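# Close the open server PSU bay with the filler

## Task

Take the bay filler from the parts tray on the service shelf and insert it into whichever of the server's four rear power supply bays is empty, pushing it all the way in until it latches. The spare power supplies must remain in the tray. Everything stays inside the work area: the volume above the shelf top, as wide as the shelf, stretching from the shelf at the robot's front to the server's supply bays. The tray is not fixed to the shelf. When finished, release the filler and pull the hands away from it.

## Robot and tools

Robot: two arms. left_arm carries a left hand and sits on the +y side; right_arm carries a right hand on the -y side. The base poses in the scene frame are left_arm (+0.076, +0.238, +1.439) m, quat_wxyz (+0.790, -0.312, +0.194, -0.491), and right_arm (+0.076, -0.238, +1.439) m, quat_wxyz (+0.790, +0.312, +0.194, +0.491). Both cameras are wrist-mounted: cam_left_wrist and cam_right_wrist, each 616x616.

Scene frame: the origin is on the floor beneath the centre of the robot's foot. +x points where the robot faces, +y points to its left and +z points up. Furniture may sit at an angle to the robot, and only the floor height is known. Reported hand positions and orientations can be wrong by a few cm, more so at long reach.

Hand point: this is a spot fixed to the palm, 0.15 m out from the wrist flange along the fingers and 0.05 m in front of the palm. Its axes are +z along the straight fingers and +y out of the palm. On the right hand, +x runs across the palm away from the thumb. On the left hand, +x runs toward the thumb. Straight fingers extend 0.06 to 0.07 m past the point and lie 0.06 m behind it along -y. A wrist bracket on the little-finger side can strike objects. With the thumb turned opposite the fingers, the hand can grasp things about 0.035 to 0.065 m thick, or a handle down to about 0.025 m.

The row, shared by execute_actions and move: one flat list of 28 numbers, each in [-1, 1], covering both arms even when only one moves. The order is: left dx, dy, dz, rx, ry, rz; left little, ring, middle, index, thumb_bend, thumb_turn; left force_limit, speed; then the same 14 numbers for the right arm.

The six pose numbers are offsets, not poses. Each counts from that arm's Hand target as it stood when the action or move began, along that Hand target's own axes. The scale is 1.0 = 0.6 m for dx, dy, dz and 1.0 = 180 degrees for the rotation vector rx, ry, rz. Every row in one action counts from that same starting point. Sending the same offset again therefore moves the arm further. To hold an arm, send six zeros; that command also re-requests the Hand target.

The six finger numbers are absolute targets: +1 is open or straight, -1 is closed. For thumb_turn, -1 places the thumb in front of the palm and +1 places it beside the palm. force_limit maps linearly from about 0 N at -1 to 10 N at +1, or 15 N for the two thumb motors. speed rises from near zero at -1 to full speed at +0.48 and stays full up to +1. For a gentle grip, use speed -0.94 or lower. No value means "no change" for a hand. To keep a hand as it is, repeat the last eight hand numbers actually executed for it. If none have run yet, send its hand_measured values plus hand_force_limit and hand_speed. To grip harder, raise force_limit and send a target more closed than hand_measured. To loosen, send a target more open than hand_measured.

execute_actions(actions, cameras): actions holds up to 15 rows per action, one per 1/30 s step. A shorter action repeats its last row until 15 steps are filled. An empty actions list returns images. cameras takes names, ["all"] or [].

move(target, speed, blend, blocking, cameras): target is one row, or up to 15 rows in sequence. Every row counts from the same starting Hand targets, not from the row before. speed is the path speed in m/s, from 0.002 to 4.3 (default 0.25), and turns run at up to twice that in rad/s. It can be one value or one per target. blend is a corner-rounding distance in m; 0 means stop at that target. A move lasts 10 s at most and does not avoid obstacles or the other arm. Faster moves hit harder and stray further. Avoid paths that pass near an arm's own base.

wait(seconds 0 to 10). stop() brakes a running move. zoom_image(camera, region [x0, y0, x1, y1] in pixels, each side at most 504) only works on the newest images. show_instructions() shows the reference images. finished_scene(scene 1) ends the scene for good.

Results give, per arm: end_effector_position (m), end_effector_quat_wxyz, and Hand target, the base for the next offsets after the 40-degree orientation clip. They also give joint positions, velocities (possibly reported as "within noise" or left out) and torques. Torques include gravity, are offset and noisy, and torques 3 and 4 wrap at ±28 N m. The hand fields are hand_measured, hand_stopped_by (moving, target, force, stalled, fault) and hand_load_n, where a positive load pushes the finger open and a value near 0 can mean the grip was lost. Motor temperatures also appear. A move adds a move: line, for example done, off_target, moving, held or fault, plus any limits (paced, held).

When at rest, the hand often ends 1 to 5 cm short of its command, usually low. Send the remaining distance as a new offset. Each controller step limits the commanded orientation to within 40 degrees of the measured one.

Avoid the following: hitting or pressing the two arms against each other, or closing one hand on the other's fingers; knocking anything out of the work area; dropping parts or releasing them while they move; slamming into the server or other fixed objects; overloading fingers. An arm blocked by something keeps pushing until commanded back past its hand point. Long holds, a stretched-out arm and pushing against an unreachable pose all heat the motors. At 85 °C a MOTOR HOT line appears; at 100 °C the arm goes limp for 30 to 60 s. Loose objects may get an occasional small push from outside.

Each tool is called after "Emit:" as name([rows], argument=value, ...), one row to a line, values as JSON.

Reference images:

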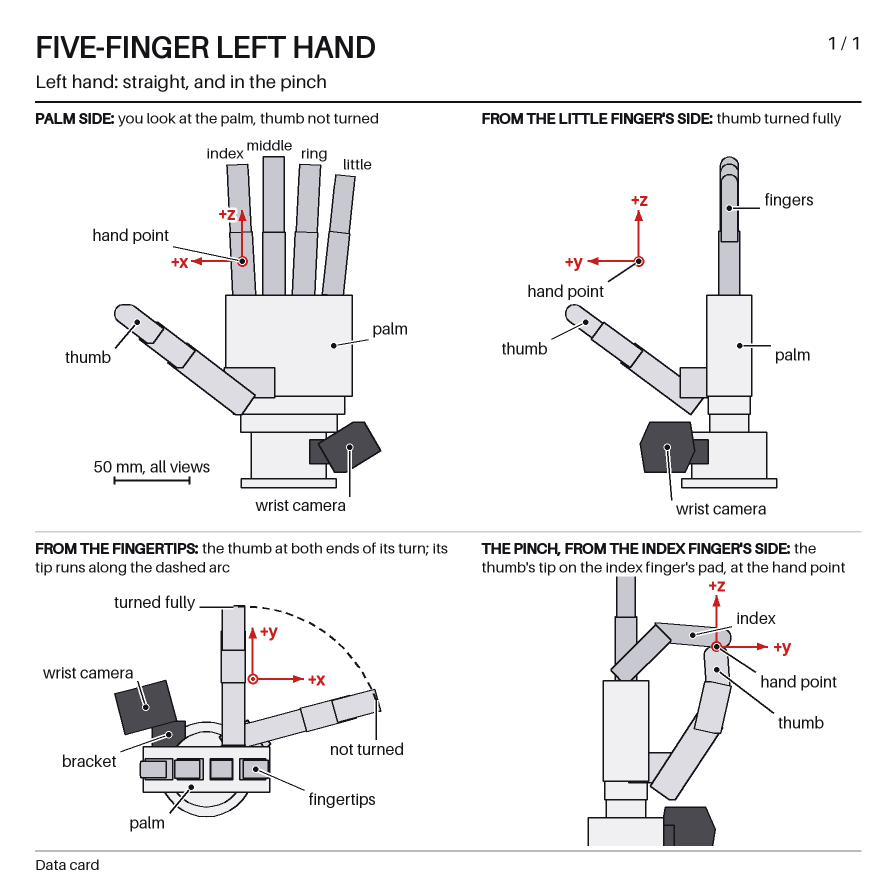

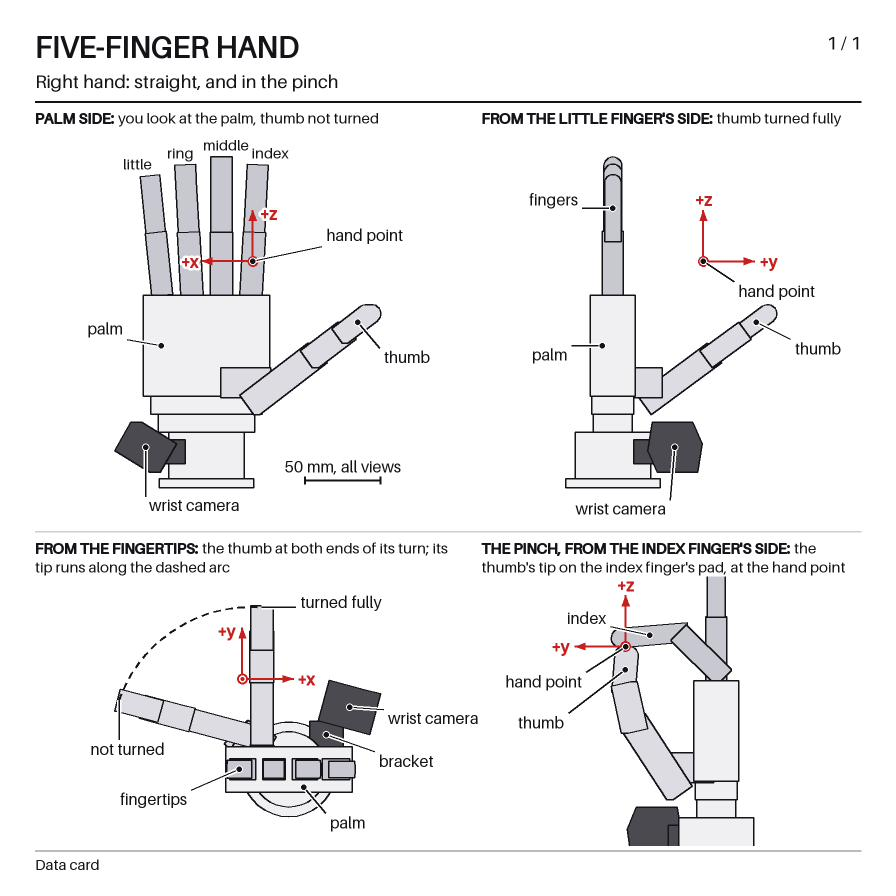

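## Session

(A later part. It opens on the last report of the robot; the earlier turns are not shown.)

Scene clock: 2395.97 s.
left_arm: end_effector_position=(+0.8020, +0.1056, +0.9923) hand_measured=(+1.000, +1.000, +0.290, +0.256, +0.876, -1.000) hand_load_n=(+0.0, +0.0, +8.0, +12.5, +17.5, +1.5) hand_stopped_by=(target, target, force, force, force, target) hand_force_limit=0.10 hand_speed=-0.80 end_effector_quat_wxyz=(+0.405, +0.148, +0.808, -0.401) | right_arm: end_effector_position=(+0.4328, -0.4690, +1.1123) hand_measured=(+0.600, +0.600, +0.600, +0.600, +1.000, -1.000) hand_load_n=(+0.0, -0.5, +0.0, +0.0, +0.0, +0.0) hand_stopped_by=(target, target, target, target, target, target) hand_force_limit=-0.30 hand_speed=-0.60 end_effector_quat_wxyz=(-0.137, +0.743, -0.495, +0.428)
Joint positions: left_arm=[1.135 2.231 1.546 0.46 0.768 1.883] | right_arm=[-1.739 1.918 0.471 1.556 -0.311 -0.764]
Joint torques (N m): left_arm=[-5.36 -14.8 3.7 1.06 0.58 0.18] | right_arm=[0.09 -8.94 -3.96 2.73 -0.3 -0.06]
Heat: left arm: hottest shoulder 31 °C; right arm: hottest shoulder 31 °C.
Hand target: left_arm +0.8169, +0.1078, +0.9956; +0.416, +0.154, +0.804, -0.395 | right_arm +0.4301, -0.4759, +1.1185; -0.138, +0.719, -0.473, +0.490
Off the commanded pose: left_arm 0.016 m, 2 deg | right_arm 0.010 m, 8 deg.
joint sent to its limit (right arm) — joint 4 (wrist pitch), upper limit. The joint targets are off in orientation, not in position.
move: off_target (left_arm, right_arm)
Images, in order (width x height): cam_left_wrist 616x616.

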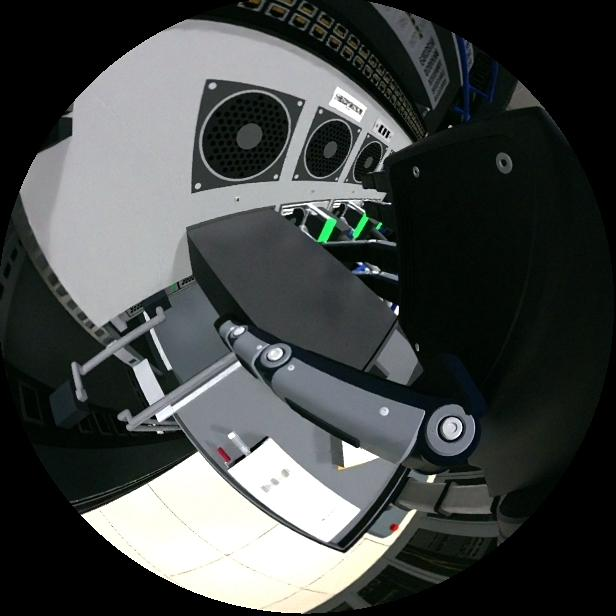

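Emit:
move([
  [0.0653,-0.0945,-0.0472,0,0,0,1,1,0.1,0.1,0.85,-1,0.1,-0.8,0,0,0,0,0,0,0.6,0.6,0.6,0.6,1.0,-1,-0.3,-0.6],
  [0.0245,-0.0182,-0.0145,0,0,0,1,1,0.1,0.1,0.85,-1,0.1,-0.8,0,0,0,0,0,0,0.6,0.6,0.6,0.6,1.0,-1,-0.3,-0.6],
  [0.0002,-0.0015,0.002,0,0,0,1,1,0.1,0.1,0.85,-1,0.1,-0.8,0,0,0,0,0,0,0.6,0.6,0.6,0.6,1.0,-1,-0.3,-0.6],
], speed=[0.08,0.08,0.05], cameras=["cam_left_wrist"])

Emit:
zoom_image(camera="cam_left_wrist", region=[160, 180, 300, 320])

Scene clock: 2427.23 s.
left_arm: end_effector_position=(+0.8027, +0.1063, +0.9917) hand_measured=(+1.000, +1.000, +0.290, +0.256, +0.876, -1.000) hand_load_n=(+0.0, +0.0, +7.5, +13.0, +17.5, +2.0) hand_stopped_by=(target, target, force, force, force, target) hand_force_limit=0.10 hand_speed=-0.80 end_effector_quat_wxyz=(+0.406, +0.148, +0.809, -0.399) | right_arm: end_effector_position=(+0.4328, -0.4690, +1.1123) hand_measured=(+0.600, +0.600, +0.600, +0.600, +1.000, -1.000) hand_load_n=(+0.0, +0.0, +0.0, +0.0, +0.0, +0.0) hand_stopped_by=(target, target, target, target, target, target) hand_force_limit=-0.30 hand_speed=-0.60 end_effector_quat_wxyz=(-0.137, +0.743, -0.495, +0.428)
Joint positions: left_arm=[1.135 2.233 1.548 0.463 0.765 1.882] | right_arm=[-1.739 1.918 0.471 1.556 -0.311 -0.764]
Joint torques (N m): left_arm=[-5.48 -14.68 3.7 0.85 0.63 0.19] | right_arm=[0.15 -9.23 -4.01 2.69 -0.3 -0.09]
Heat: left arm: hottest shoulder 32 °C; right arm: hottest shoulder 31 °C.
Hand target: left_arm +0.8171, +0.1063, +0.9956; +0.416, +0.154, +0.804, -0.395 | right_arm +0.4301, -0.4759, +1.1185; -0.138, +0.719, -0.473, +0.490
Off the commanded pose: left_arm 0.015 m, 1 deg | right_arm 0.010 m, 8 deg.
joint sent to its limit (right arm) — joint 4 (wrist pitch), upper limit. The joint targets are off in orientation, not in position.
move: off_target (left_arm, right_arm)
Images, in order (width x height): cam_left_wrist 616x616.

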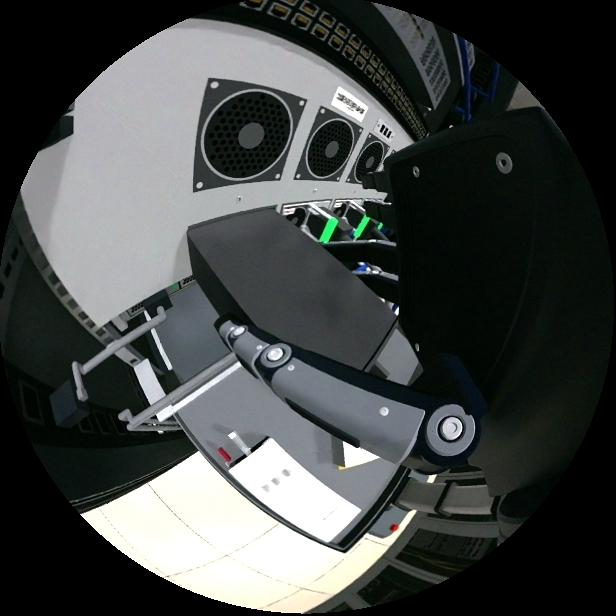

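Scaled by 3.600 from the camera's 616x616 image, which has a finer 880x880 frame.

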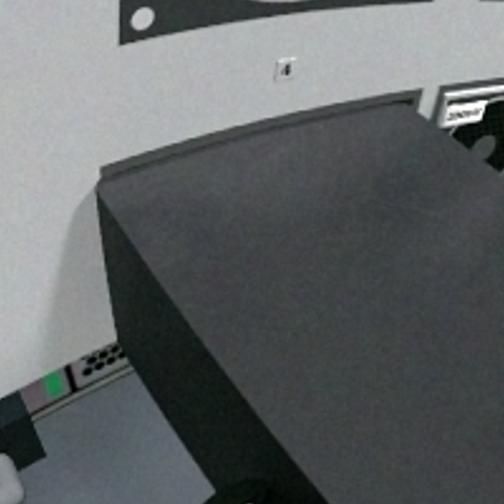

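Emit:
move([
  [0.0643,-0.0845,-0.0595,0,0,0,1,1,0.1,0.1,0.85,-1,0.1,-0.8,0,0,0,0,0,0,0.6,0.6,0.6,0.6,1.0,-1,-0.3,-0.6],
  [0.025,-0.026,-0.0063,0,0,0,1,1,0.1,0.1,0.85,-1,0.1,-0.8,0,0,0,0,0,0,0.6,0.6,0.6,0.6,1.0,-1,-0.3,-0.6],
  [0.0007,-0.0092,0.0103,0,0,0,1,1,0.1,0.1,0.85,-1,0.1,-0.8,0,0,0,0,0,0,0.6,0.6,0.6,0.6,1.0,-1,-0.3,-0.6],
], speed=[0.08,0.08,0.05], cameras=["cam_left_wrist"])

Emit:
zoom_image(camera="cam_left_wrist", region=[160, 180, 300, 320])

Scene clock: 2449.30 s.
left_arm: end_effector_position=(+0.8028, +0.1077, +0.9895) hand_measured=(+1.000, +1.000, +0.290, +0.256, +0.876, -1.000) hand_load_n=(-0.5, +0.0, +7.5, +13.0, +17.5, +1.5) hand_stopped_by=(target, target, force, force, force, target) hand_force_limit=0.10 hand_speed=-0.80 end_effector_quat_wxyz=(+0.406, +0.146, +0.811, -0.394) | right_arm: end_effector_position=(+0.4328, -0.4690, +1.1123) hand_measured=(+0.600, +0.600, +0.600, +0.600, +1.000, -1.000) hand_load_n=(+0.0, +0.0, +0.0, +0.0, -0.5, +0.0) hand_stopped_by=(target, target, target, target, target, target) hand_force_limit=-0.30 hand_speed=-0.60 end_effector_quat_wxyz=(-0.137, +0.743, -0.495, +0.428)
Joint positions: left_arm=[1.135 2.236 1.548 0.469 0.754 1.88] | right_arm=[-1.739 1.918 0.471 1.556 -0.311 -0.764]
Joint torques (N m): left_arm=[-6.36 -14.45 3.71 0.88 0.6 0.16] | right_arm=[-0.09 -9.23 -4.01 2.7 -0.3 -0.05]
Heat: left arm: hottest shoulder 32 °C; right arm: hottest shoulder 31 °C.
Hand target: left_arm +0.8168, +0.0980, +0.9957; +0.416, +0.154, +0.805, -0.395 | right_arm +0.4301, -0.4759, +1.1185; -0.138, +0.719, -0.473, +0.490
Off the commanded pose: left_arm 0.018 m, 2 deg | right_arm 0.010 m, 8 deg.
joint sent to its limit (right arm) — joint 4 (wrist pitch), upper limit. The joint targets are off in orientation, not in position.
move: off_target (left_arm, right_arm)
Images, in order (width x height): cam_left_wrist 616x616.

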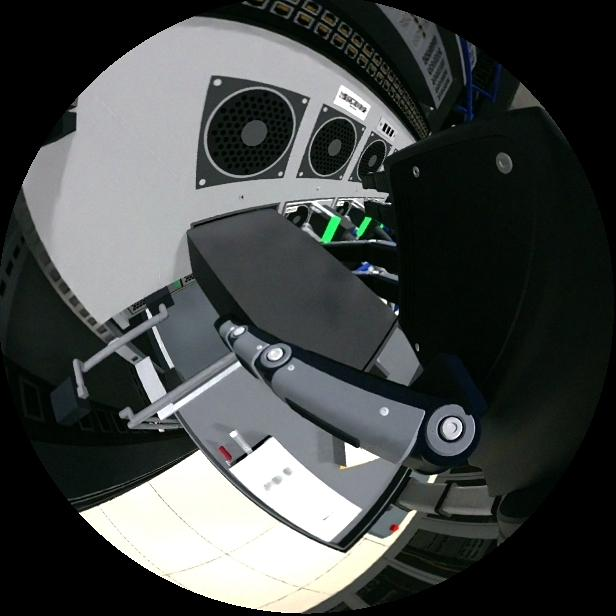

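Scaled by 3.600 from the camera's 616x616 image, which has a finer 880x880 frame.

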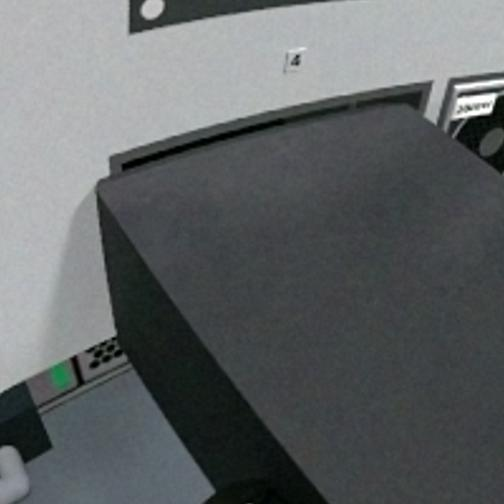

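Emit:
move([
  [0.0663,-0.0944,-0.0468,0,0,0,1,1,0.1,0.1,0.85,-1,0.1,-0.8,0,0,0,0,0,0,0.6,0.6,0.6,0.6,1.0,-1,-0.3,-0.6],
  [0.0223,-0.0078,-0.0272,0,0,0,1,1,0.1,0.1,0.85,-1,0.1,-0.8,0,0,0,0,0,0,0.6,0.6,0.6,0.6,1.0,-1,-0.3,-0.6],
  [-0.0017,0.0087,-0.0105,0,0,0,1,1,0.1,0.1,0.85,-1,0.1,-0.8,0,0,0,0,0,0,0.6,0.6,0.6,0.6,1.0,-1,-0.3,-0.6],
], speed=[0.08,0.08,0.05], cameras=["cam_left_wrist"])

Emit:
zoom_image(camera="cam_left_wrist", region=[160, 180, 300, 320])

Scene clock: 2476.43 s.
left_arm: end_effector_position=(+0.8022, +0.1003, +0.9921) hand_measured=(+1.000, +1.000, +0.290, +0.256, +0.876, -1.000) hand_load_n=(+0.0, -0.5, +7.5, +13.0, +17.5, +1.5) hand_stopped_by=(target, target, force, force, force, target) hand_force_limit=0.10 hand_speed=-0.80 end_effector_quat_wxyz=(+0.404, +0.148, +0.808, -0.402) | right_arm: end_effector_position=(+0.4328, -0.4690, +1.1123) hand_measured=(+0.600, +0.600, +0.600, +0.600, +1.000, -1.000) hand_load_n=(+0.0, +0.0, +0.0, +0.0, +0.0, +0.0) hand_stopped_by=(target, target, target, target, target, target) hand_force_limit=-0.30 hand_speed=-0.60 end_effector_quat_wxyz=(-0.137, +0.743, -0.495, +0.428)
Joint positions: left_arm=[1.128 2.236 1.55 0.461 0.764 1.88] | right_arm=[-1.739 1.918 0.471 1.556 -0.311 -0.764]
Joint torques (N m): left_arm=[-4.89 -14.97 3.37 1.06 0.64 0.2] | right_arm=[-0.15 -9.11 -4.03 2.7 -0.3 -0.08]
Heat: left arm: hottest shoulder 32 °C; right arm: hottest shoulder 31 °C.
Hand target: left_arm +0.8170, +0.1062, +0.9961; +0.416, +0.154, +0.805, -0.395 | right_arm +0.4301, -0.4759, +1.1185; -0.138, +0.719, -0.473, +0.490
Off the commanded pose: left_arm 0.016 m, 2 deg | right_arm 0.010 m, 8 deg.
joint sent to its limit (right arm) — joint 4 (wrist pitch), upper limit. The joint targets are off in orientation, not in position.
move: off_target (left_arm, right_arm)
Images, in order (width x height): cam_left_wrist 616x616.

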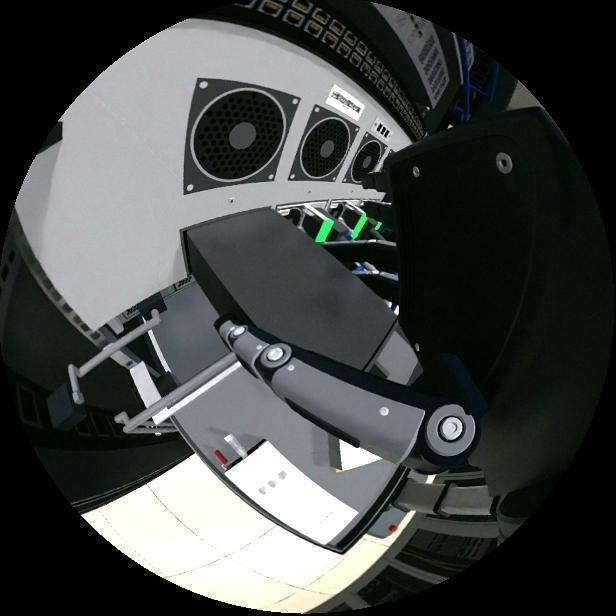

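Scaled by 3.600 from the camera's 616x616 image, which has a finer 880x880 frame.

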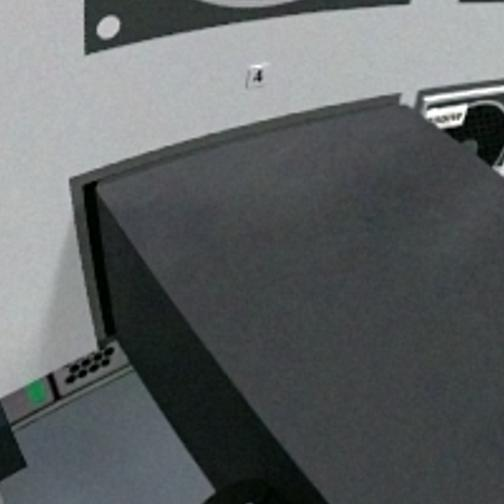

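Emit:
move([
  [0.0638,-0.075,-0.0698,0,0,0,1,1,0.1,0.1,0.85,-1,0.1,-0.8,0,0,0,0,0,0,0.6,0.6,0.6,0.6,1.0,-1,-0.3,-0.6],
  [0.024,-0.0128,-0.0208,0,0,0,1,1,0.1,0.1,0.85,-1,0.1,-0.8,0,0,0,0,0,0,0.6,0.6,0.6,0.6,1.0,-1,-0.3,-0.6],
  [-0.0005,0.0037,-0.0043,0,0,0,1,1,0.1,0.1,0.85,-1,0.1,-0.8,0,0,0,0,0,0,0.6,0.6,0.6,0.6,1.0,-1,-0.3,-0.6],
], speed=[0.08,0.08,0.05], cameras=["cam_left_wrist"])

Emit:
zoom_image(camera="cam_left_wrist", region=[160, 180, 300, 320])

Scene clock: 2491.20 s.
left_arm: end_effector_position=(+0.8020, +0.1033, +0.9945) hand_measured=(+1.000, +1.000, +0.290, +0.256, +0.876, -1.000) hand_load_n=(-0.5, +0.0, +8.0, +12.5, +17.5, +1.5) hand_stopped_by=(target, target, force, force, force, target) hand_force_limit=0.10 hand_speed=-0.80 end_effector_quat_wxyz=(+0.405, +0.149, +0.807, -0.403) | right_arm: end_effector_position=(+0.4328, -0.4690, +1.1123) hand_measured=(+0.600, +0.600, +0.600, +0.600, +1.000, -1.000) hand_load_n=(+0.0, +0.0, +0.0, +0.0, +0.0, +0.0) hand_stopped_by=(target, target, target, target, target, target) hand_force_limit=-0.30 hand_speed=-0.60 end_effector_quat_wxyz=(-0.137, +0.743, -0.495, +0.428)
Joint positions: left_arm=[1.132 2.228 1.543 0.459 0.77 1.882] | right_arm=[-1.739 1.918 0.471 1.556 -0.311 -0.764]
Joint torques (N m): left_arm=[-4.95 -14.51 3.81 0.76 0.62 0.18] | right_arm=[0.03 -8.88 -3.97 2.71 -0.3 -0.07]
Heat: left arm: hottest shoulder 32 °C; right arm: hottest shoulder 31 °C.
Hand target: left_arm +0.8172, +0.1095, +0.9962; +0.416, +0.154, +0.804, -0.395 | right_arm +0.4301, -0.4759, +1.1185; -0.138, +0.719, -0.473, +0.490
Off the commanded pose: left_arm 0.016 m, 2 deg | right_arm 0.010 m, 8 deg.
joint sent to its limit (right arm) — joint 4 (wrist pitch), upper limit. The joint targets are off in orientation, not in position.
move: off_target (left_arm, right_arm)
Images, in order (width x height): cam_left_wrist 616x616.

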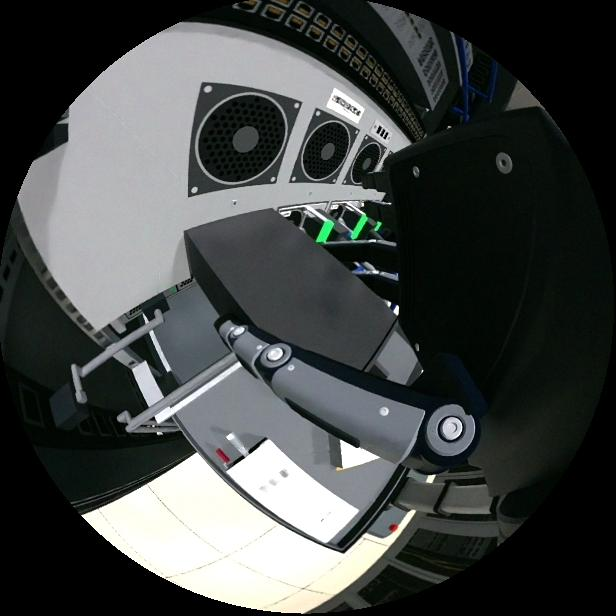

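Scaled by 3.600 from the camera's 616x616 image, which has a finer 880x880 frame.

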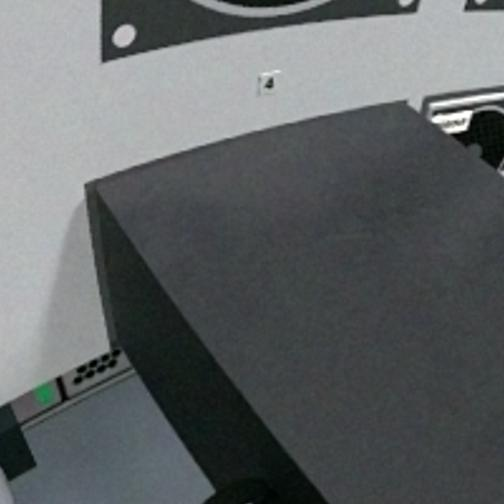

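Emit:
move([
  [0.064,-0.0742,-0.0712,0,0,0,1,1,0.1,0.1,0.85,-1,0.1,-0.8,0,0,0,0,0,0,0.6,0.6,0.6,0.6,1.0,-1,-0.3,-0.6],
  [0.0277,-0.0137,-0.0167,0,0,0,1,1,0.1,0.1,0.85,-1,0.1,-0.8,0,0,0,0,0,0,0.6,0.6,0.6,0.6,1.0,-1,-0.3,-0.6],
  [0.0033,0.003,0,0,0,0,1,1,0.1,0.1,0.85,-1,0.1,-0.8,0,0,0,0,0,0,0.6,0.6,0.6,0.6,1.0,-1,-0.3,-0.6],
], speed=[0.08,0.08,0.05], cameras=["cam_left_wrist"])

Emit:
zoom_image(camera="cam_left_wrist", region=[160, 180, 300, 320])

Scene clock: 2510.97 s.
left_arm: end_effector_position=(+0.8026, +0.1083, +0.9910) hand_measured=(+1.000, +1.000, +0.290, +0.256, +0.876, -1.000) hand_load_n=(+0.0, +0.0, +8.0, +13.0, +17.5, +1.5) hand_stopped_by=(target, target, force, force, force, target) hand_force_limit=0.10 hand_speed=-0.80 end_effector_quat_wxyz=(+0.406, +0.148, +0.808, -0.401) | right_arm: end_effector_position=(+0.4328, -0.4690, +1.1123) hand_measured=(+0.600, +0.600, +0.600, +0.600, +1.000, -1.000) hand_load_n=(+0.0, +0.0, +0.0, +0.0, +0.0, +0.0) hand_stopped_by=(target, target, target, target, target, target) hand_force_limit=-0.30 hand_speed=-0.60 end_effector_quat_wxyz=(-0.137, +0.743, -0.495, +0.428)
Joint positions: left_arm=[1.139 2.234 1.55 0.459 0.773 1.884] | right_arm=[-1.739 1.918 0.471 1.556 -0.311 -0.764]
Joint torques (N m): left_arm=[-5.19 -14.8 3.74 0.98 0.59 0.16] | right_arm=[-0.15 -9.11 -3.97 2.77 -0.3 -0.08]
Heat: left arm: hottest shoulder 32 °C; right arm: hottest shoulder 31 °C.
Hand target: left_arm +0.8170, +0.1108, +0.9937; +0.416, +0.154, +0.805, -0.395 | right_arm +0.4301, -0.4759, +1.1185; -0.138, +0.719, -0.473, +0.490
Off the commanded pose: left_arm 0.015 m, 2 deg | right_arm 0.010 m, 8 deg.
joint sent to its limit (right arm) — joint 4 (wrist pitch), upper limit. The joint targets are off in orientation, not in position.
move: off_target (left_arm, right_arm)
Images, in order (width x height): cam_left_wrist 616x616.

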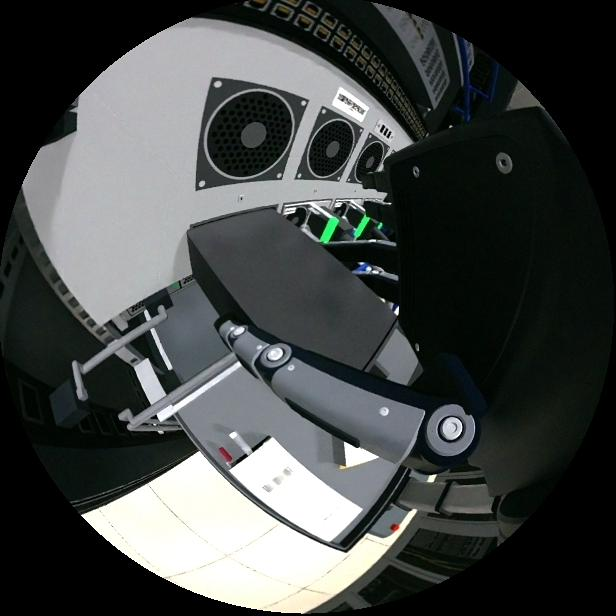

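Scaled by 3.600 from the camera's 616x616 image, which has a finer 880x880 frame.

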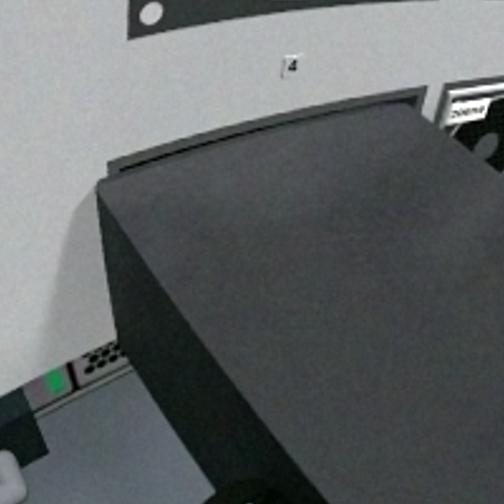

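Emit:
move([
  [0.0648,-0.1098,-0.032,0,0,0,1,1,0.1,0.1,0.85,-1,0.1,-0.8,0,0,0,0,0,0,0.6,0.6,0.6,0.6,1.0,-1,-0.3,-0.6],
  [0.024,-0.0182,-0.0152,0,0,0,1,1,0.1,0.1,0.85,-1,0.1,-0.8,0,0,0,0,0,0,0.6,0.6,0.6,0.6,1.0,-1,-0.3,-0.6],
  [-0.0002,-0.0017,0.0015,0,0,0,1,1,0.1,0.1,0.85,-1,0.1,-0.8,0,0,0,0,0,0,0.6,0.6,0.6,0.6,1.0,-1,-0.3,-0.6],
], speed=[0.08,0.08,0.05], cameras=["cam_left_wrist"])

Emit:
zoom_image(camera="cam_left_wrist", region=[160, 180, 300, 320])

Scene clock: 2561.70 s.
left_arm: end_effector_position=(+0.8025, +0.1058, +0.9911) hand_measured=(+1.000, +1.000, +0.290, +0.256, +0.876, -1.000) hand_load_n=(+0.0, +0.0, +7.5, +13.0, +17.5, +1.5) hand_stopped_by=(target, target, force, force, force, target) hand_force_limit=0.10 hand_speed=-0.80 end_effector_quat_wxyz=(+0.405, +0.148, +0.808, -0.401) | right_arm: end_effector_position=(+0.4328, -0.4690, +1.1123) hand_measured=(+0.600, +0.600, +0.600, +0.600, +1.000, -1.000) hand_load_n=(+0.0, +0.0, +0.0, +0.0, +0.0, +0.0) hand_stopped_by=(target, target, target, target, target, target) hand_force_limit=-0.30 hand_speed=-0.60 end_effector_quat_wxyz=(-0.137, +0.743, -0.495, +0.428)
Joint positions: left_arm=[1.135 2.235 1.55 0.461 0.77 1.883] | right_arm=[-1.739 1.918 0.471 1.556 -0.311 -0.764]
Joint torques (N m): left_arm=[-4.95 -14.51 3.7 0.94 0.63 0.19] | right_arm=[-0.03 -9.05 -4.01 2.67 -0.3 -0.08]
Heat: left arm: hottest shoulder 30 °C; right arm: hottest shoulder 31 °C.
Hand target: left_arm +0.8169, +0.1094, +0.9939; +0.416, +0.154, +0.805, -0.395 | right_arm +0.4301, -0.4759, +1.1185; -0.138, +0.719, -0.473, +0.490
Off the commanded pose: left_arm 0.015 m, 2 deg | right_arm 0.010 m, 8 deg.
joint sent to its limit (right arm) — joint 4 (wrist pitch), upper limit. The joint targets are off in orientation, not in position.
move: off_target (left_arm, right_arm)
Images, in order (width x height): cam_left_wrist 616x616.

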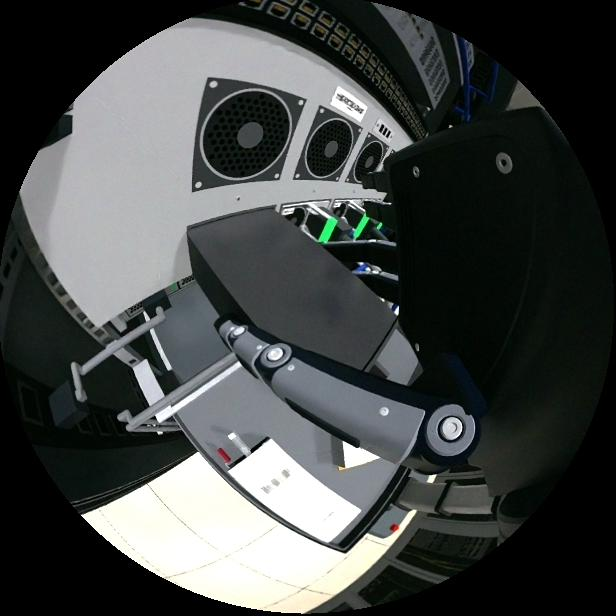

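Scaled by 3.600 from the camera's 616x616 image, which has a finer 880x880 frame.

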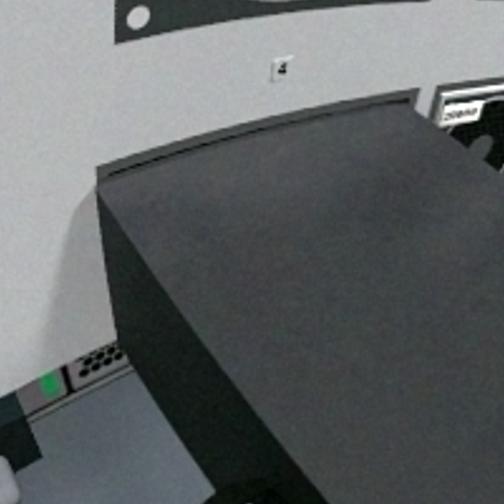

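Emit:
move([
  [0.0648,-0.1082,-0.0333,0,0,0,1,1,0.1,0.1,0.85,-1,0.1,-0.8,0,0,0,0,0,0,0.6,0.6,0.6,0.6,1.0,-1,-0.3,-0.6],
  [0.0228,-0.0192,-0.015,0,0,0,1,1,0.1,0.1,0.85,-1,0.1,-0.8,0,0,0,0,0,0,0.6,0.6,0.6,0.6,1.0,-1,-0.3,-0.6],
  [-0.0015,-0.0025,0.0015,0,0,0,1,1,0.1,0.1,0.85,-1,0.1,-0.8,0,0,0,0,0,0,0.6,0.6,0.6,0.6,1.0,-1,-0.3,-0.6],
], speed=[0.08,0.08,0.05], cameras=["cam_left_wrist"])

Emit:
zoom_image(camera="cam_left_wrist", region=[160, 180, 300, 320])

Scene clock: 2580.07 s.
left_arm: end_effector_position=(+0.8028, +0.1032, +0.9917) hand_measured=(+1.000, +1.000, +0.290, +0.256, +0.876, -1.000) hand_load_n=(+0.0, -0.5, +7.5, +13.0, +17.5, +1.5) hand_stopped_by=(target, target, force, force, force, target) hand_force_limit=0.10 hand_speed=-0.80 end_effector_quat_wxyz=(+0.405, +0.149, +0.808, -0.401) | right_arm: end_effector_position=(+0.4328, -0.4690, +1.1123) hand_measured=(+0.600, +0.600, +0.600, +0.600, +1.000, -1.000) hand_load_n=(+0.0, +0.0, +0.0, +0.0, +0.0, +0.0) hand_stopped_by=(target, target, target, target, target, target) hand_force_limit=-0.30 hand_speed=-0.60 end_effector_quat_wxyz=(-0.137, +0.743, -0.495, +0.428)
Joint positions: left_arm=[1.132 2.235 1.551 0.459 0.767 1.882] | right_arm=[-1.739 1.918 0.471 1.556 -0.311 -0.764]
Joint torques (N m): left_arm=[-4.84 -14.86 3.47 1.11 0.65 0.18] | right_arm=[0.03 -9.05 -4 2.74 -0.3 -0.06]
Heat: left arm: hottest shoulder 30 °C; right arm: hottest shoulder 31 °C.
Hand target: left_arm +0.8170, +0.1076, +0.9950; +0.416, +0.154, +0.805, -0.395 | right_arm +0.4301, -0.4759, +1.1185; -0.138, +0.719, -0.473, +0.490
Off the commanded pose: left_arm 0.015 m, 2 deg | right_arm 0.010 m, 8 deg.
joint sent to its limit (right arm) — joint 4 (wrist pitch), upper limit. The joint targets are off in orientation, not in position.
move: off_target (left_arm, right_arm)
Images, in order (width x height): cam_left_wrist 616x616.

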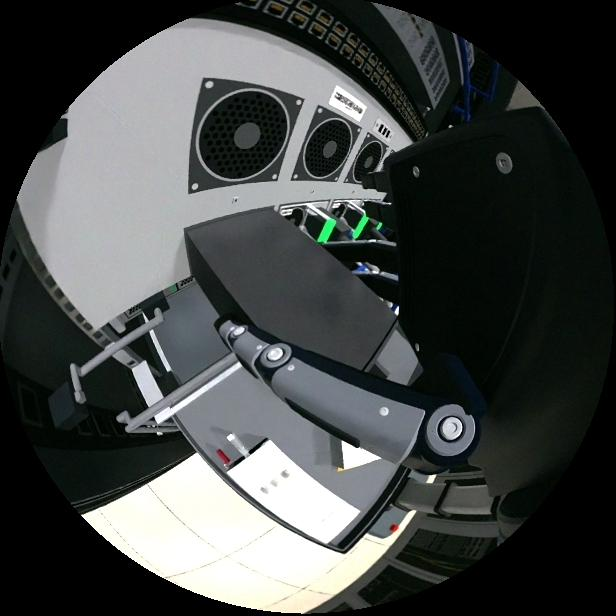

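Scaled by 3.600 from the camera's 616x616 image, which has a finer 880x880 frame.

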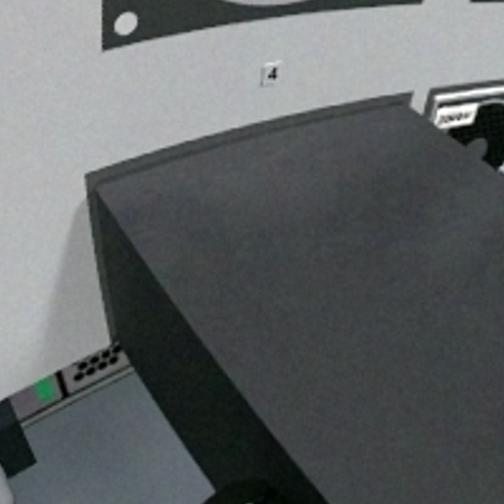

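Emit:
move(target=[-0.0242,0.0167,0.0166,0,0,0,1,1,0.1,0.1,0.85,-1,0.1,-0.8,0,0,0,0,0,0,0.6,0.6,0.6,0.6,1.0,-1,-0.3,-0.6], speed=[0.03], cameras=["cam_left_wrist"])

Emit:
zoom_image(camera="cam_left_wrist", region=[160, 180, 300, 320])

Scene clock: 2596.43 s.
left_arm: end_effector_position=(+0.8084, +0.1020, +0.9889) hand_measured=(+1.000, +1.000, +0.290, +0.256, +0.876, -1.000) hand_load_n=(+0.0, +0.0, +7.5, +12.5, +17.5, +2.0) hand_stopped_by=(target, target, force, force, force, target) hand_force_limit=0.10 hand_speed=-0.80 end_effector_quat_wxyz=(+0.396, +0.147, +0.810, -0.407) | right_arm: end_effector_position=(+0.4328, -0.4690, +1.1123) hand_measured=(+0.600, +0.600, +0.600, +0.600, +1.000, -1.000) hand_load_n=(+0.0, +0.0, +0.0, +0.0, +0.0, +0.0) hand_stopped_by=(target, target, target, target, target, target) hand_force_limit=-0.30 hand_speed=-0.60 end_effector_quat_wxyz=(-0.137, +0.743, -0.495, +0.428)
Joint positions: left_arm=[1.131 2.241 1.585 0.41 0.77 1.882] | right_arm=[-1.739 1.918 0.471 1.556 -0.311 -0.764]
Joint torques (N m): left_arm=[-5.3 -15.21 5.11 0.84 0.36 0.16] | right_arm=[-0.03 -9 -3.99 2.7 -0.31 -0.08]
Heat: left arm: hottest shoulder 31 °C; right arm: hottest shoulder 31 °C.
Hand target: left_arm +0.8372, +0.1077, +0.9981; +0.416, +0.154, +0.805, -0.395 | right_arm +0.4301, -0.4759, +1.1185; -0.138, +0.719, -0.473, +0.490
Off the commanded pose: left_arm 0.031 m, 3 deg | right_arm 0.010 m, 8 deg.
joint sent to its limit (right arm) — joint 4 (wrist pitch), upper limit. The joint targets are off in orientation, not in position.
move: off_target (left_arm, right_arm)
Images, in order (width x height): cam_left_wrist 616x616.

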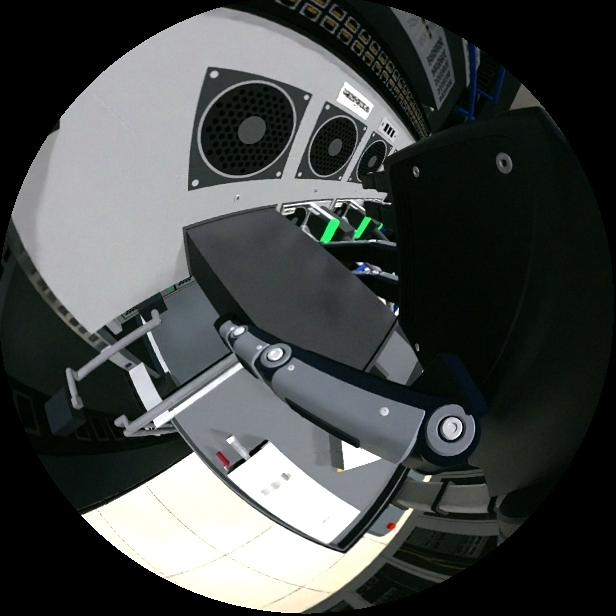

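Scaled by 3.600 from the camera's 616x616 image, which has a finer 880x880 frame.

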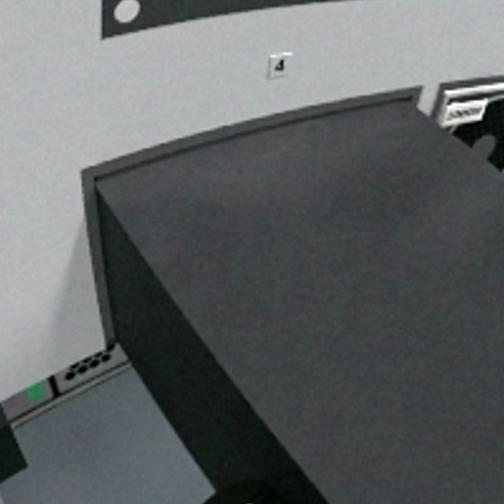

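Emit:
move([
  [0.0907,-0.1223,-0.0517,0,0,0,1,1,0.1,0.1,0.85,-1,0.1,-0.8,0,0,0,0,0,0,0.6,0.6,0.6,0.6,1.0,-1,-0.3,-0.6],
  [0.0487,-0.0333,-0.0333,0,0,0,1,1,0.1,0.1,0.85,-1,0.1,-0.8,0,0,0,0,0,0,0.6,0.6,0.6,0.6,1.0,-1,-0.3,-0.6],
  [0.0247,-0.0165,-0.0168,0,0,0,1,1,0.1,0.1,0.85,-1,0.1,-0.8,0,0,0,0,0,0,0.6,0.6,0.6,0.6,1.0,-1,-0.3,-0.6],
], speed=[0.08,0.08,0.05], cameras=["cam_left_wrist"])

Emit:
zoom_image(camera="cam_left_wrist", region=[160, 180, 300, 320])

Scene clock: 2678.93 s.
left_arm: end_effector_position=(+0.8029, +0.1030, +0.9911) hand_measured=(+1.000, +1.000, +0.290, +0.256, +0.876, -1.000) hand_load_n=(+0.0, +0.0, +7.5, +13.0, +17.0, +2.5) hand_stopped_by=(target, target, force, force, force, target) hand_force_limit=0.10 hand_speed=-0.80 end_effector_quat_wxyz=(+0.405, +0.148, +0.808, -0.401) | right_arm: end_effector_position=(+0.4328, -0.4690, +1.1123) hand_measured=(+0.600, +0.600, +0.600, +0.600, +1.000, -1.000) hand_load_n=(+0.0, +0.0, +0.0, +0.0, +0.0, +0.0) hand_stopped_by=(target, target, target, target, target, target) hand_force_limit=-0.30 hand_speed=-0.60 end_effector_quat_wxyz=(-0.137, +0.743, -0.495, +0.428)
Joint positions: left_arm=[1.132 2.237 1.552 0.461 0.767 1.882] | right_arm=[-1.739 1.918 0.471 1.556 -0.311 -0.764]
Joint torques (N m): left_arm=[-5.01 -14.97 3.49 0.87 0.65 0.18] | right_arm=[-0.21 -9.17 -4 2.71 -0.3 -0.07]
Heat: left arm: hottest shoulder 34 °C; right arm: hottest shoulder 31 °C.
Hand target: left_arm +0.8169, +0.1080, +0.9949; +0.416, +0.154, +0.805, -0.395 | right_arm +0.4301, -0.4759, +1.1185; -0.138, +0.719, -0.473, +0.490
Off the commanded pose: left_arm 0.015 m, 2 deg | right_arm 0.010 m, 8 deg.
joint sent to its limit (right arm) — joint 4 (wrist pitch), upper limit. The joint targets are off in orientation, not in position.
move: off_target (left_arm, right_arm)
Images, in order (width x height): cam_left_wrist 616x616.

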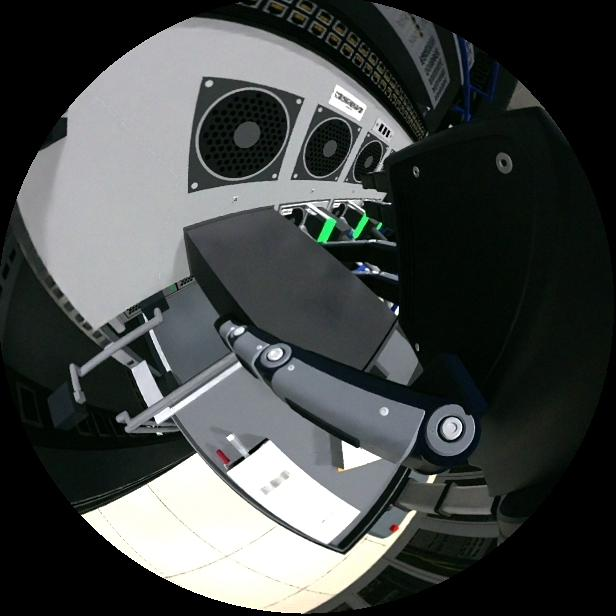

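Scaled by 3.600 from the camera's 616x616 image, which has a finer 880x880 frame.

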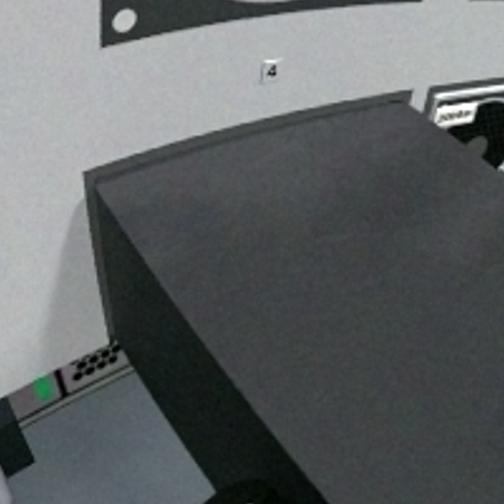

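Emit:
move(target=[-0.0298,0.0155,0.0117,0.0007,-0.0053,0.0064,1,1,0.1,0.1,0.85,-1,0.1,-0.8,0,0,0,0,0,0,0.6,0.6,0.6,0.6,1.0,-1,-0.3,-0.6], speed=[0.03], cameras=["cam_left_wrist"])

Emit:
zoom_image(camera="cam_left_wrist", region=[160, 180, 300, 320])

Scene clock: 2690.13 s.
left_arm: end_effector_position=(+0.8091, +0.1022, +0.9896) hand_measured=(+1.000, +1.000, +0.290, +0.256, +0.876, -1.000) hand_load_n=(+0.0, -0.5, +7.5, +13.0, +17.0, +2.0) hand_stopped_by=(target, target, force, force, force, target) hand_force_limit=0.10 hand_speed=-0.80 end_effector_quat_wxyz=(+0.403, +0.149, +0.807, -0.405) | right_arm: end_effector_position=(+0.4328, -0.4690, +1.1123) hand_measured=(+0.600, +0.600, +0.600, +0.600, +1.000, -1.000) hand_load_n=(+0.0, +0.0, +0.0, +0.0, +0.0, +0.5) hand_stopped_by=(target, target, target, target, target, target) hand_force_limit=-0.30 hand_speed=-0.60 end_effector_quat_wxyz=(-0.137, +0.743, -0.495, +0.428)
Joint positions: left_arm=[1.132 2.245 1.58 0.434 0.773 1.882] | right_arm=[-1.739 1.918 0.471 1.556 -0.311 -0.764]
Joint torques (N m): left_arm=[-5.36 -15.62 4.48 1.33 0.63 0.23] | right_arm=[0.03 -9.17 -4 2.73 -0.3 -0.08]
Heat: left arm: hottest shoulder 34 °C; right arm: hottest shoulder 31 °C.
Hand target: left_arm +0.8370, +0.1100, +1.0019; +0.426, +0.159, +0.799, -0.393 | right_arm +0.4301, -0.4759, +1.1185; -0.138, +0.719, -0.473, +0.490
Off the commanded pose: left_arm 0.031 m, 3 deg | right_arm 0.010 m, 8 deg.
joint sent to its limit (right arm) — joint 4 (wrist pitch), upper limit. The joint targets are off in orientation, not in position.
move: off_target (left_arm, right_arm)
Images, in order (width x height): cam_left_wrist 616x616.

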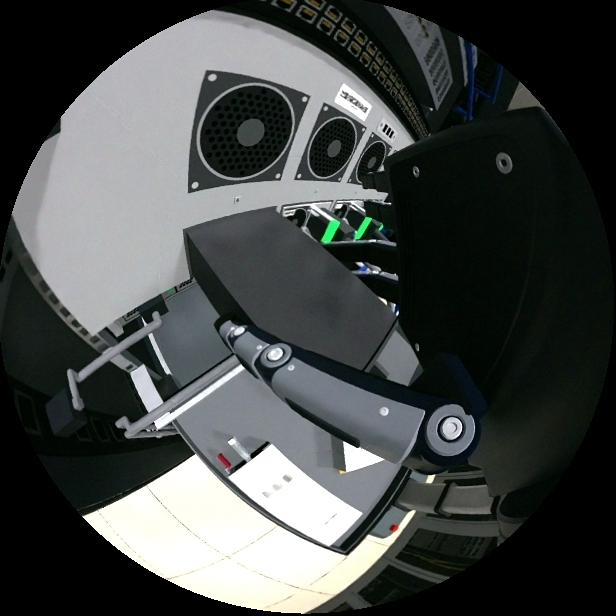

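Scaled by 3.600 from the camera's 616x616 image, which has a finer 880x880 frame.

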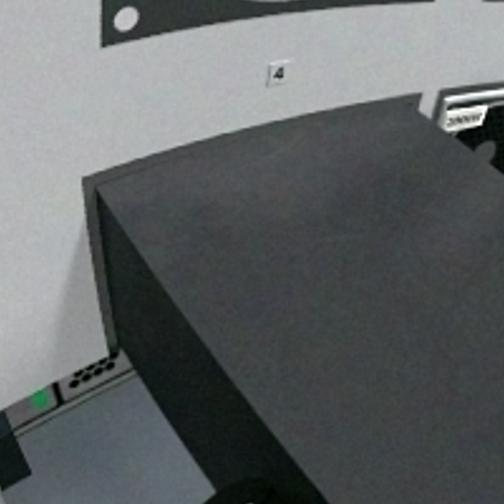

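Emit:
move(target=[0,0,0,0,0,0,1,1,0.1,0.1,0.85,-1,0.1,-0.8,-0.3938,-0.4183,0.1002,0.1852,-0.0348,0.1964,1,1,1,1,1,1,-0.3,0], speed=[0.2], cameras=["all"])

Scene clock: 2748.70 s.
left_arm: end_effector_position=(+0.8091, +0.1022, +0.9896) hand_measured=(+1.000, +1.000, +0.290, +0.256, +0.876, -1.000) hand_load_n=(-0.5, +0.0, +7.5, +13.0, +17.0, +2.0) hand_stopped_by=(target, target, force, force, force, target) hand_force_limit=0.10 hand_speed=-0.80 end_effector_quat_wxyz=(+0.403, +0.149, +0.807, -0.405) | right_arm: end_effector_position=(+0.6025, -0.1795, +1.1224) hand_measured=(+1.000, +1.000, +1.000, +1.000, +1.000, +1.000) hand_load_n=(+0.0, -0.5, -0.5, +0.0, +0.0, +0.0) hand_stopped_by=(target, target, target, target, target, target) hand_force_limit=-0.30 hand_speed=0.00 end_effector_quat_wxyz=(-0.428, +0.630, -0.541, +0.355)
Joint positions: left_arm=[1.132 2.245 1.58 0.434 0.773 1.882] | right_arm=[-1.149 2.006 0.688 1.557 -0.166 -0.367]
Joint torques (N m): left_arm=[-5.25 -15.68 4.41 1.21 0.64 0.24] | right_arm=[7.59 -8.35 -1.32 2.77 -0.27 0.21]
Heat: left arm: hottest shoulder 33 °C; right arm: hottest shoulder 31 °C.
Hand target: left_arm +0.8370, +0.1100, +1.0019; +0.426, +0.159, +0.799, -0.393 | right_arm +0.6003, -0.1700, +1.1202; -0.500, +0.499, -0.500, +0.500
Off the commanded pose: left_arm 0.031 m, 3 deg | right_arm 0.010 m, 24 deg.
joint sent to its limit (right arm) — joint 4 (wrist pitch), upper limit. The joint targets are off in orientation, not in position.
move: off_target (left_arm, right_arm)

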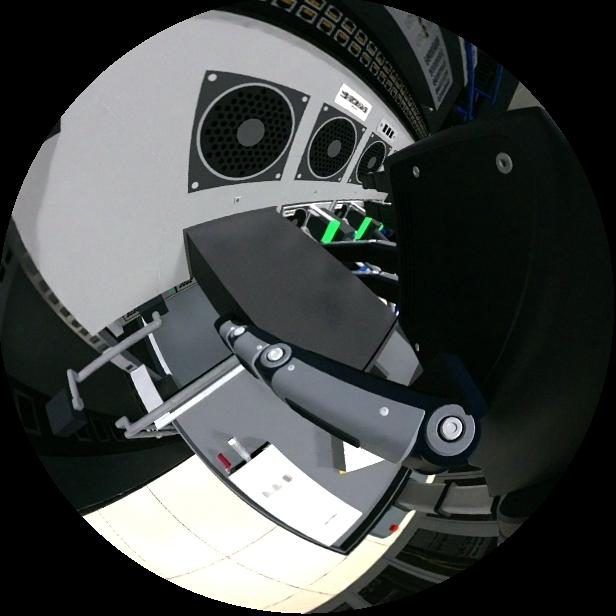

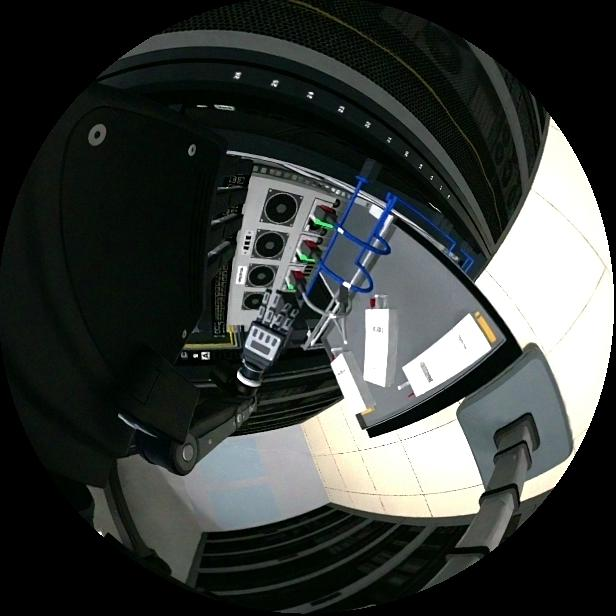

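Emit:
execute_actions(actions=[], cameras=["all"])

Emit:
zoom_image(camera="cam_right_wrist", region=[200, 240, 340, 380])

Emit:
zoom_image(camera="cam_left_wrist", region=[160, 180, 300, 320])

Scene clock: 2789.20 s.
left_arm: end_effector_position=(+0.8091, +0.1022, +0.9896) hand_measured=(+1.000, +1.000, +0.290, +0.256, +0.876, -1.000) hand_load_n=(+0.0, +0.0, +7.5, +13.5, +17.0, +2.0) hand_stopped_by=(target, target, force, force, force, target) hand_force_limit=0.10 hand_speed=-0.80 end_effector_quat_wxyz=(+0.403, +0.149, +0.807, -0.405) | right_arm: end_effector_position=(+0.6025, -0.1795, +1.1224) hand_measured=(+1.000, +1.000, +1.000, +1.000, +1.000, +1.000) hand_load_n=(+0.0, +0.0, +0.0, +0.0, +0.0, +0.0) hand_stopped_by=(target, target, target, target, target, target) hand_force_limit=-0.30 hand_speed=0.00 end_effector_quat_wxyz=(-0.429, +0.630, -0.542, +0.355)
Joint positions: left_arm=[1.132 2.245 1.58 0.434 0.773 1.882] | right_arm=[-1.149 2.006 0.688 1.557 -0.166 -0.366]
Joint velocities: within noise
Joint torques (N m): left_arm=[-5.25 -15.74 4.48 1.29 0.63 0.24] | right_arm=[7.71 -8.06 -1.33 2.76 -0.27 0.23]
Motor temperatures (°C): left_arm=[23 33 28 25 23 24] | right_arm=[23 31 27 25 22 25]
Heat: left arm: hottest shoulder 33 °C; right arm: hottest shoulder 31 °C.
Hand target: left_arm +0.8370, +0.1100, +1.0019; +0.426, +0.159, +0.799, -0.393 | right_arm +0.6003, -0.1700, +1.1202; -0.500, +0.499, -0.500, +0.500
Off the commanded pose: left_arm 0.031 m, 3 deg | right_arm 0.010 m, 24 deg.

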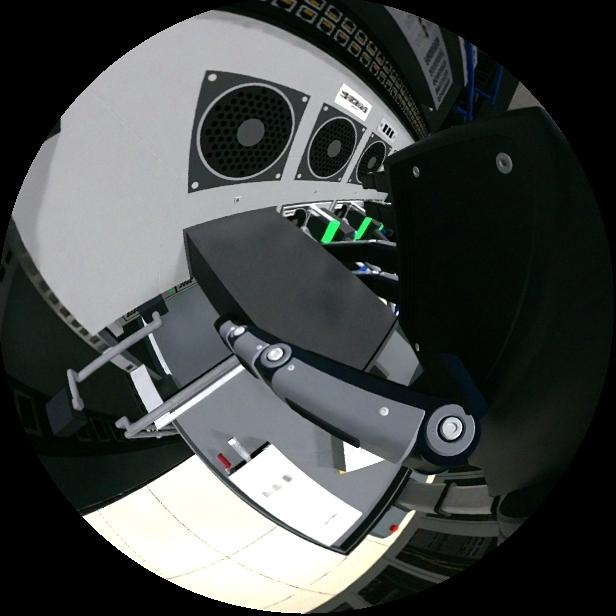

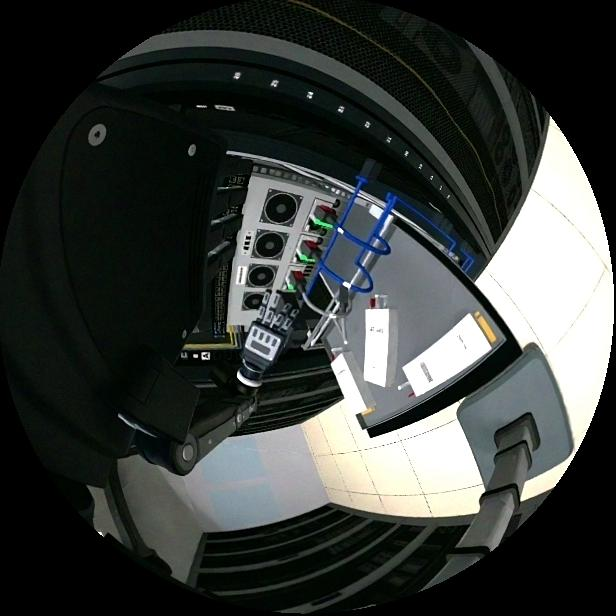

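Scaled by 3.600 from the camera's 616x616 image, which has a finer 880x880 frame.

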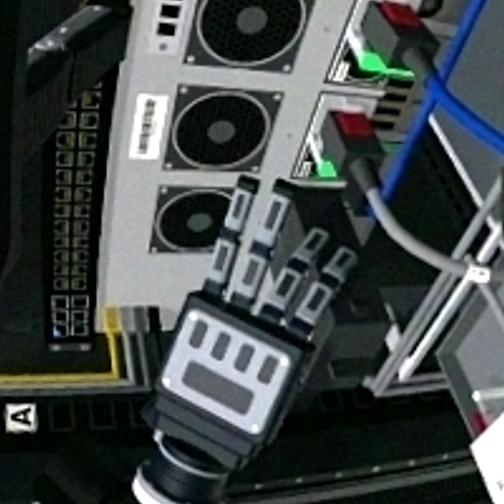

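Scaled by 3.600 from the camera's 616x616 image, which has a finer 880x880 frame.

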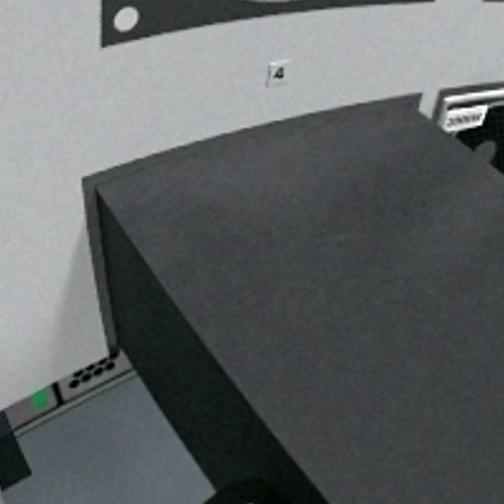

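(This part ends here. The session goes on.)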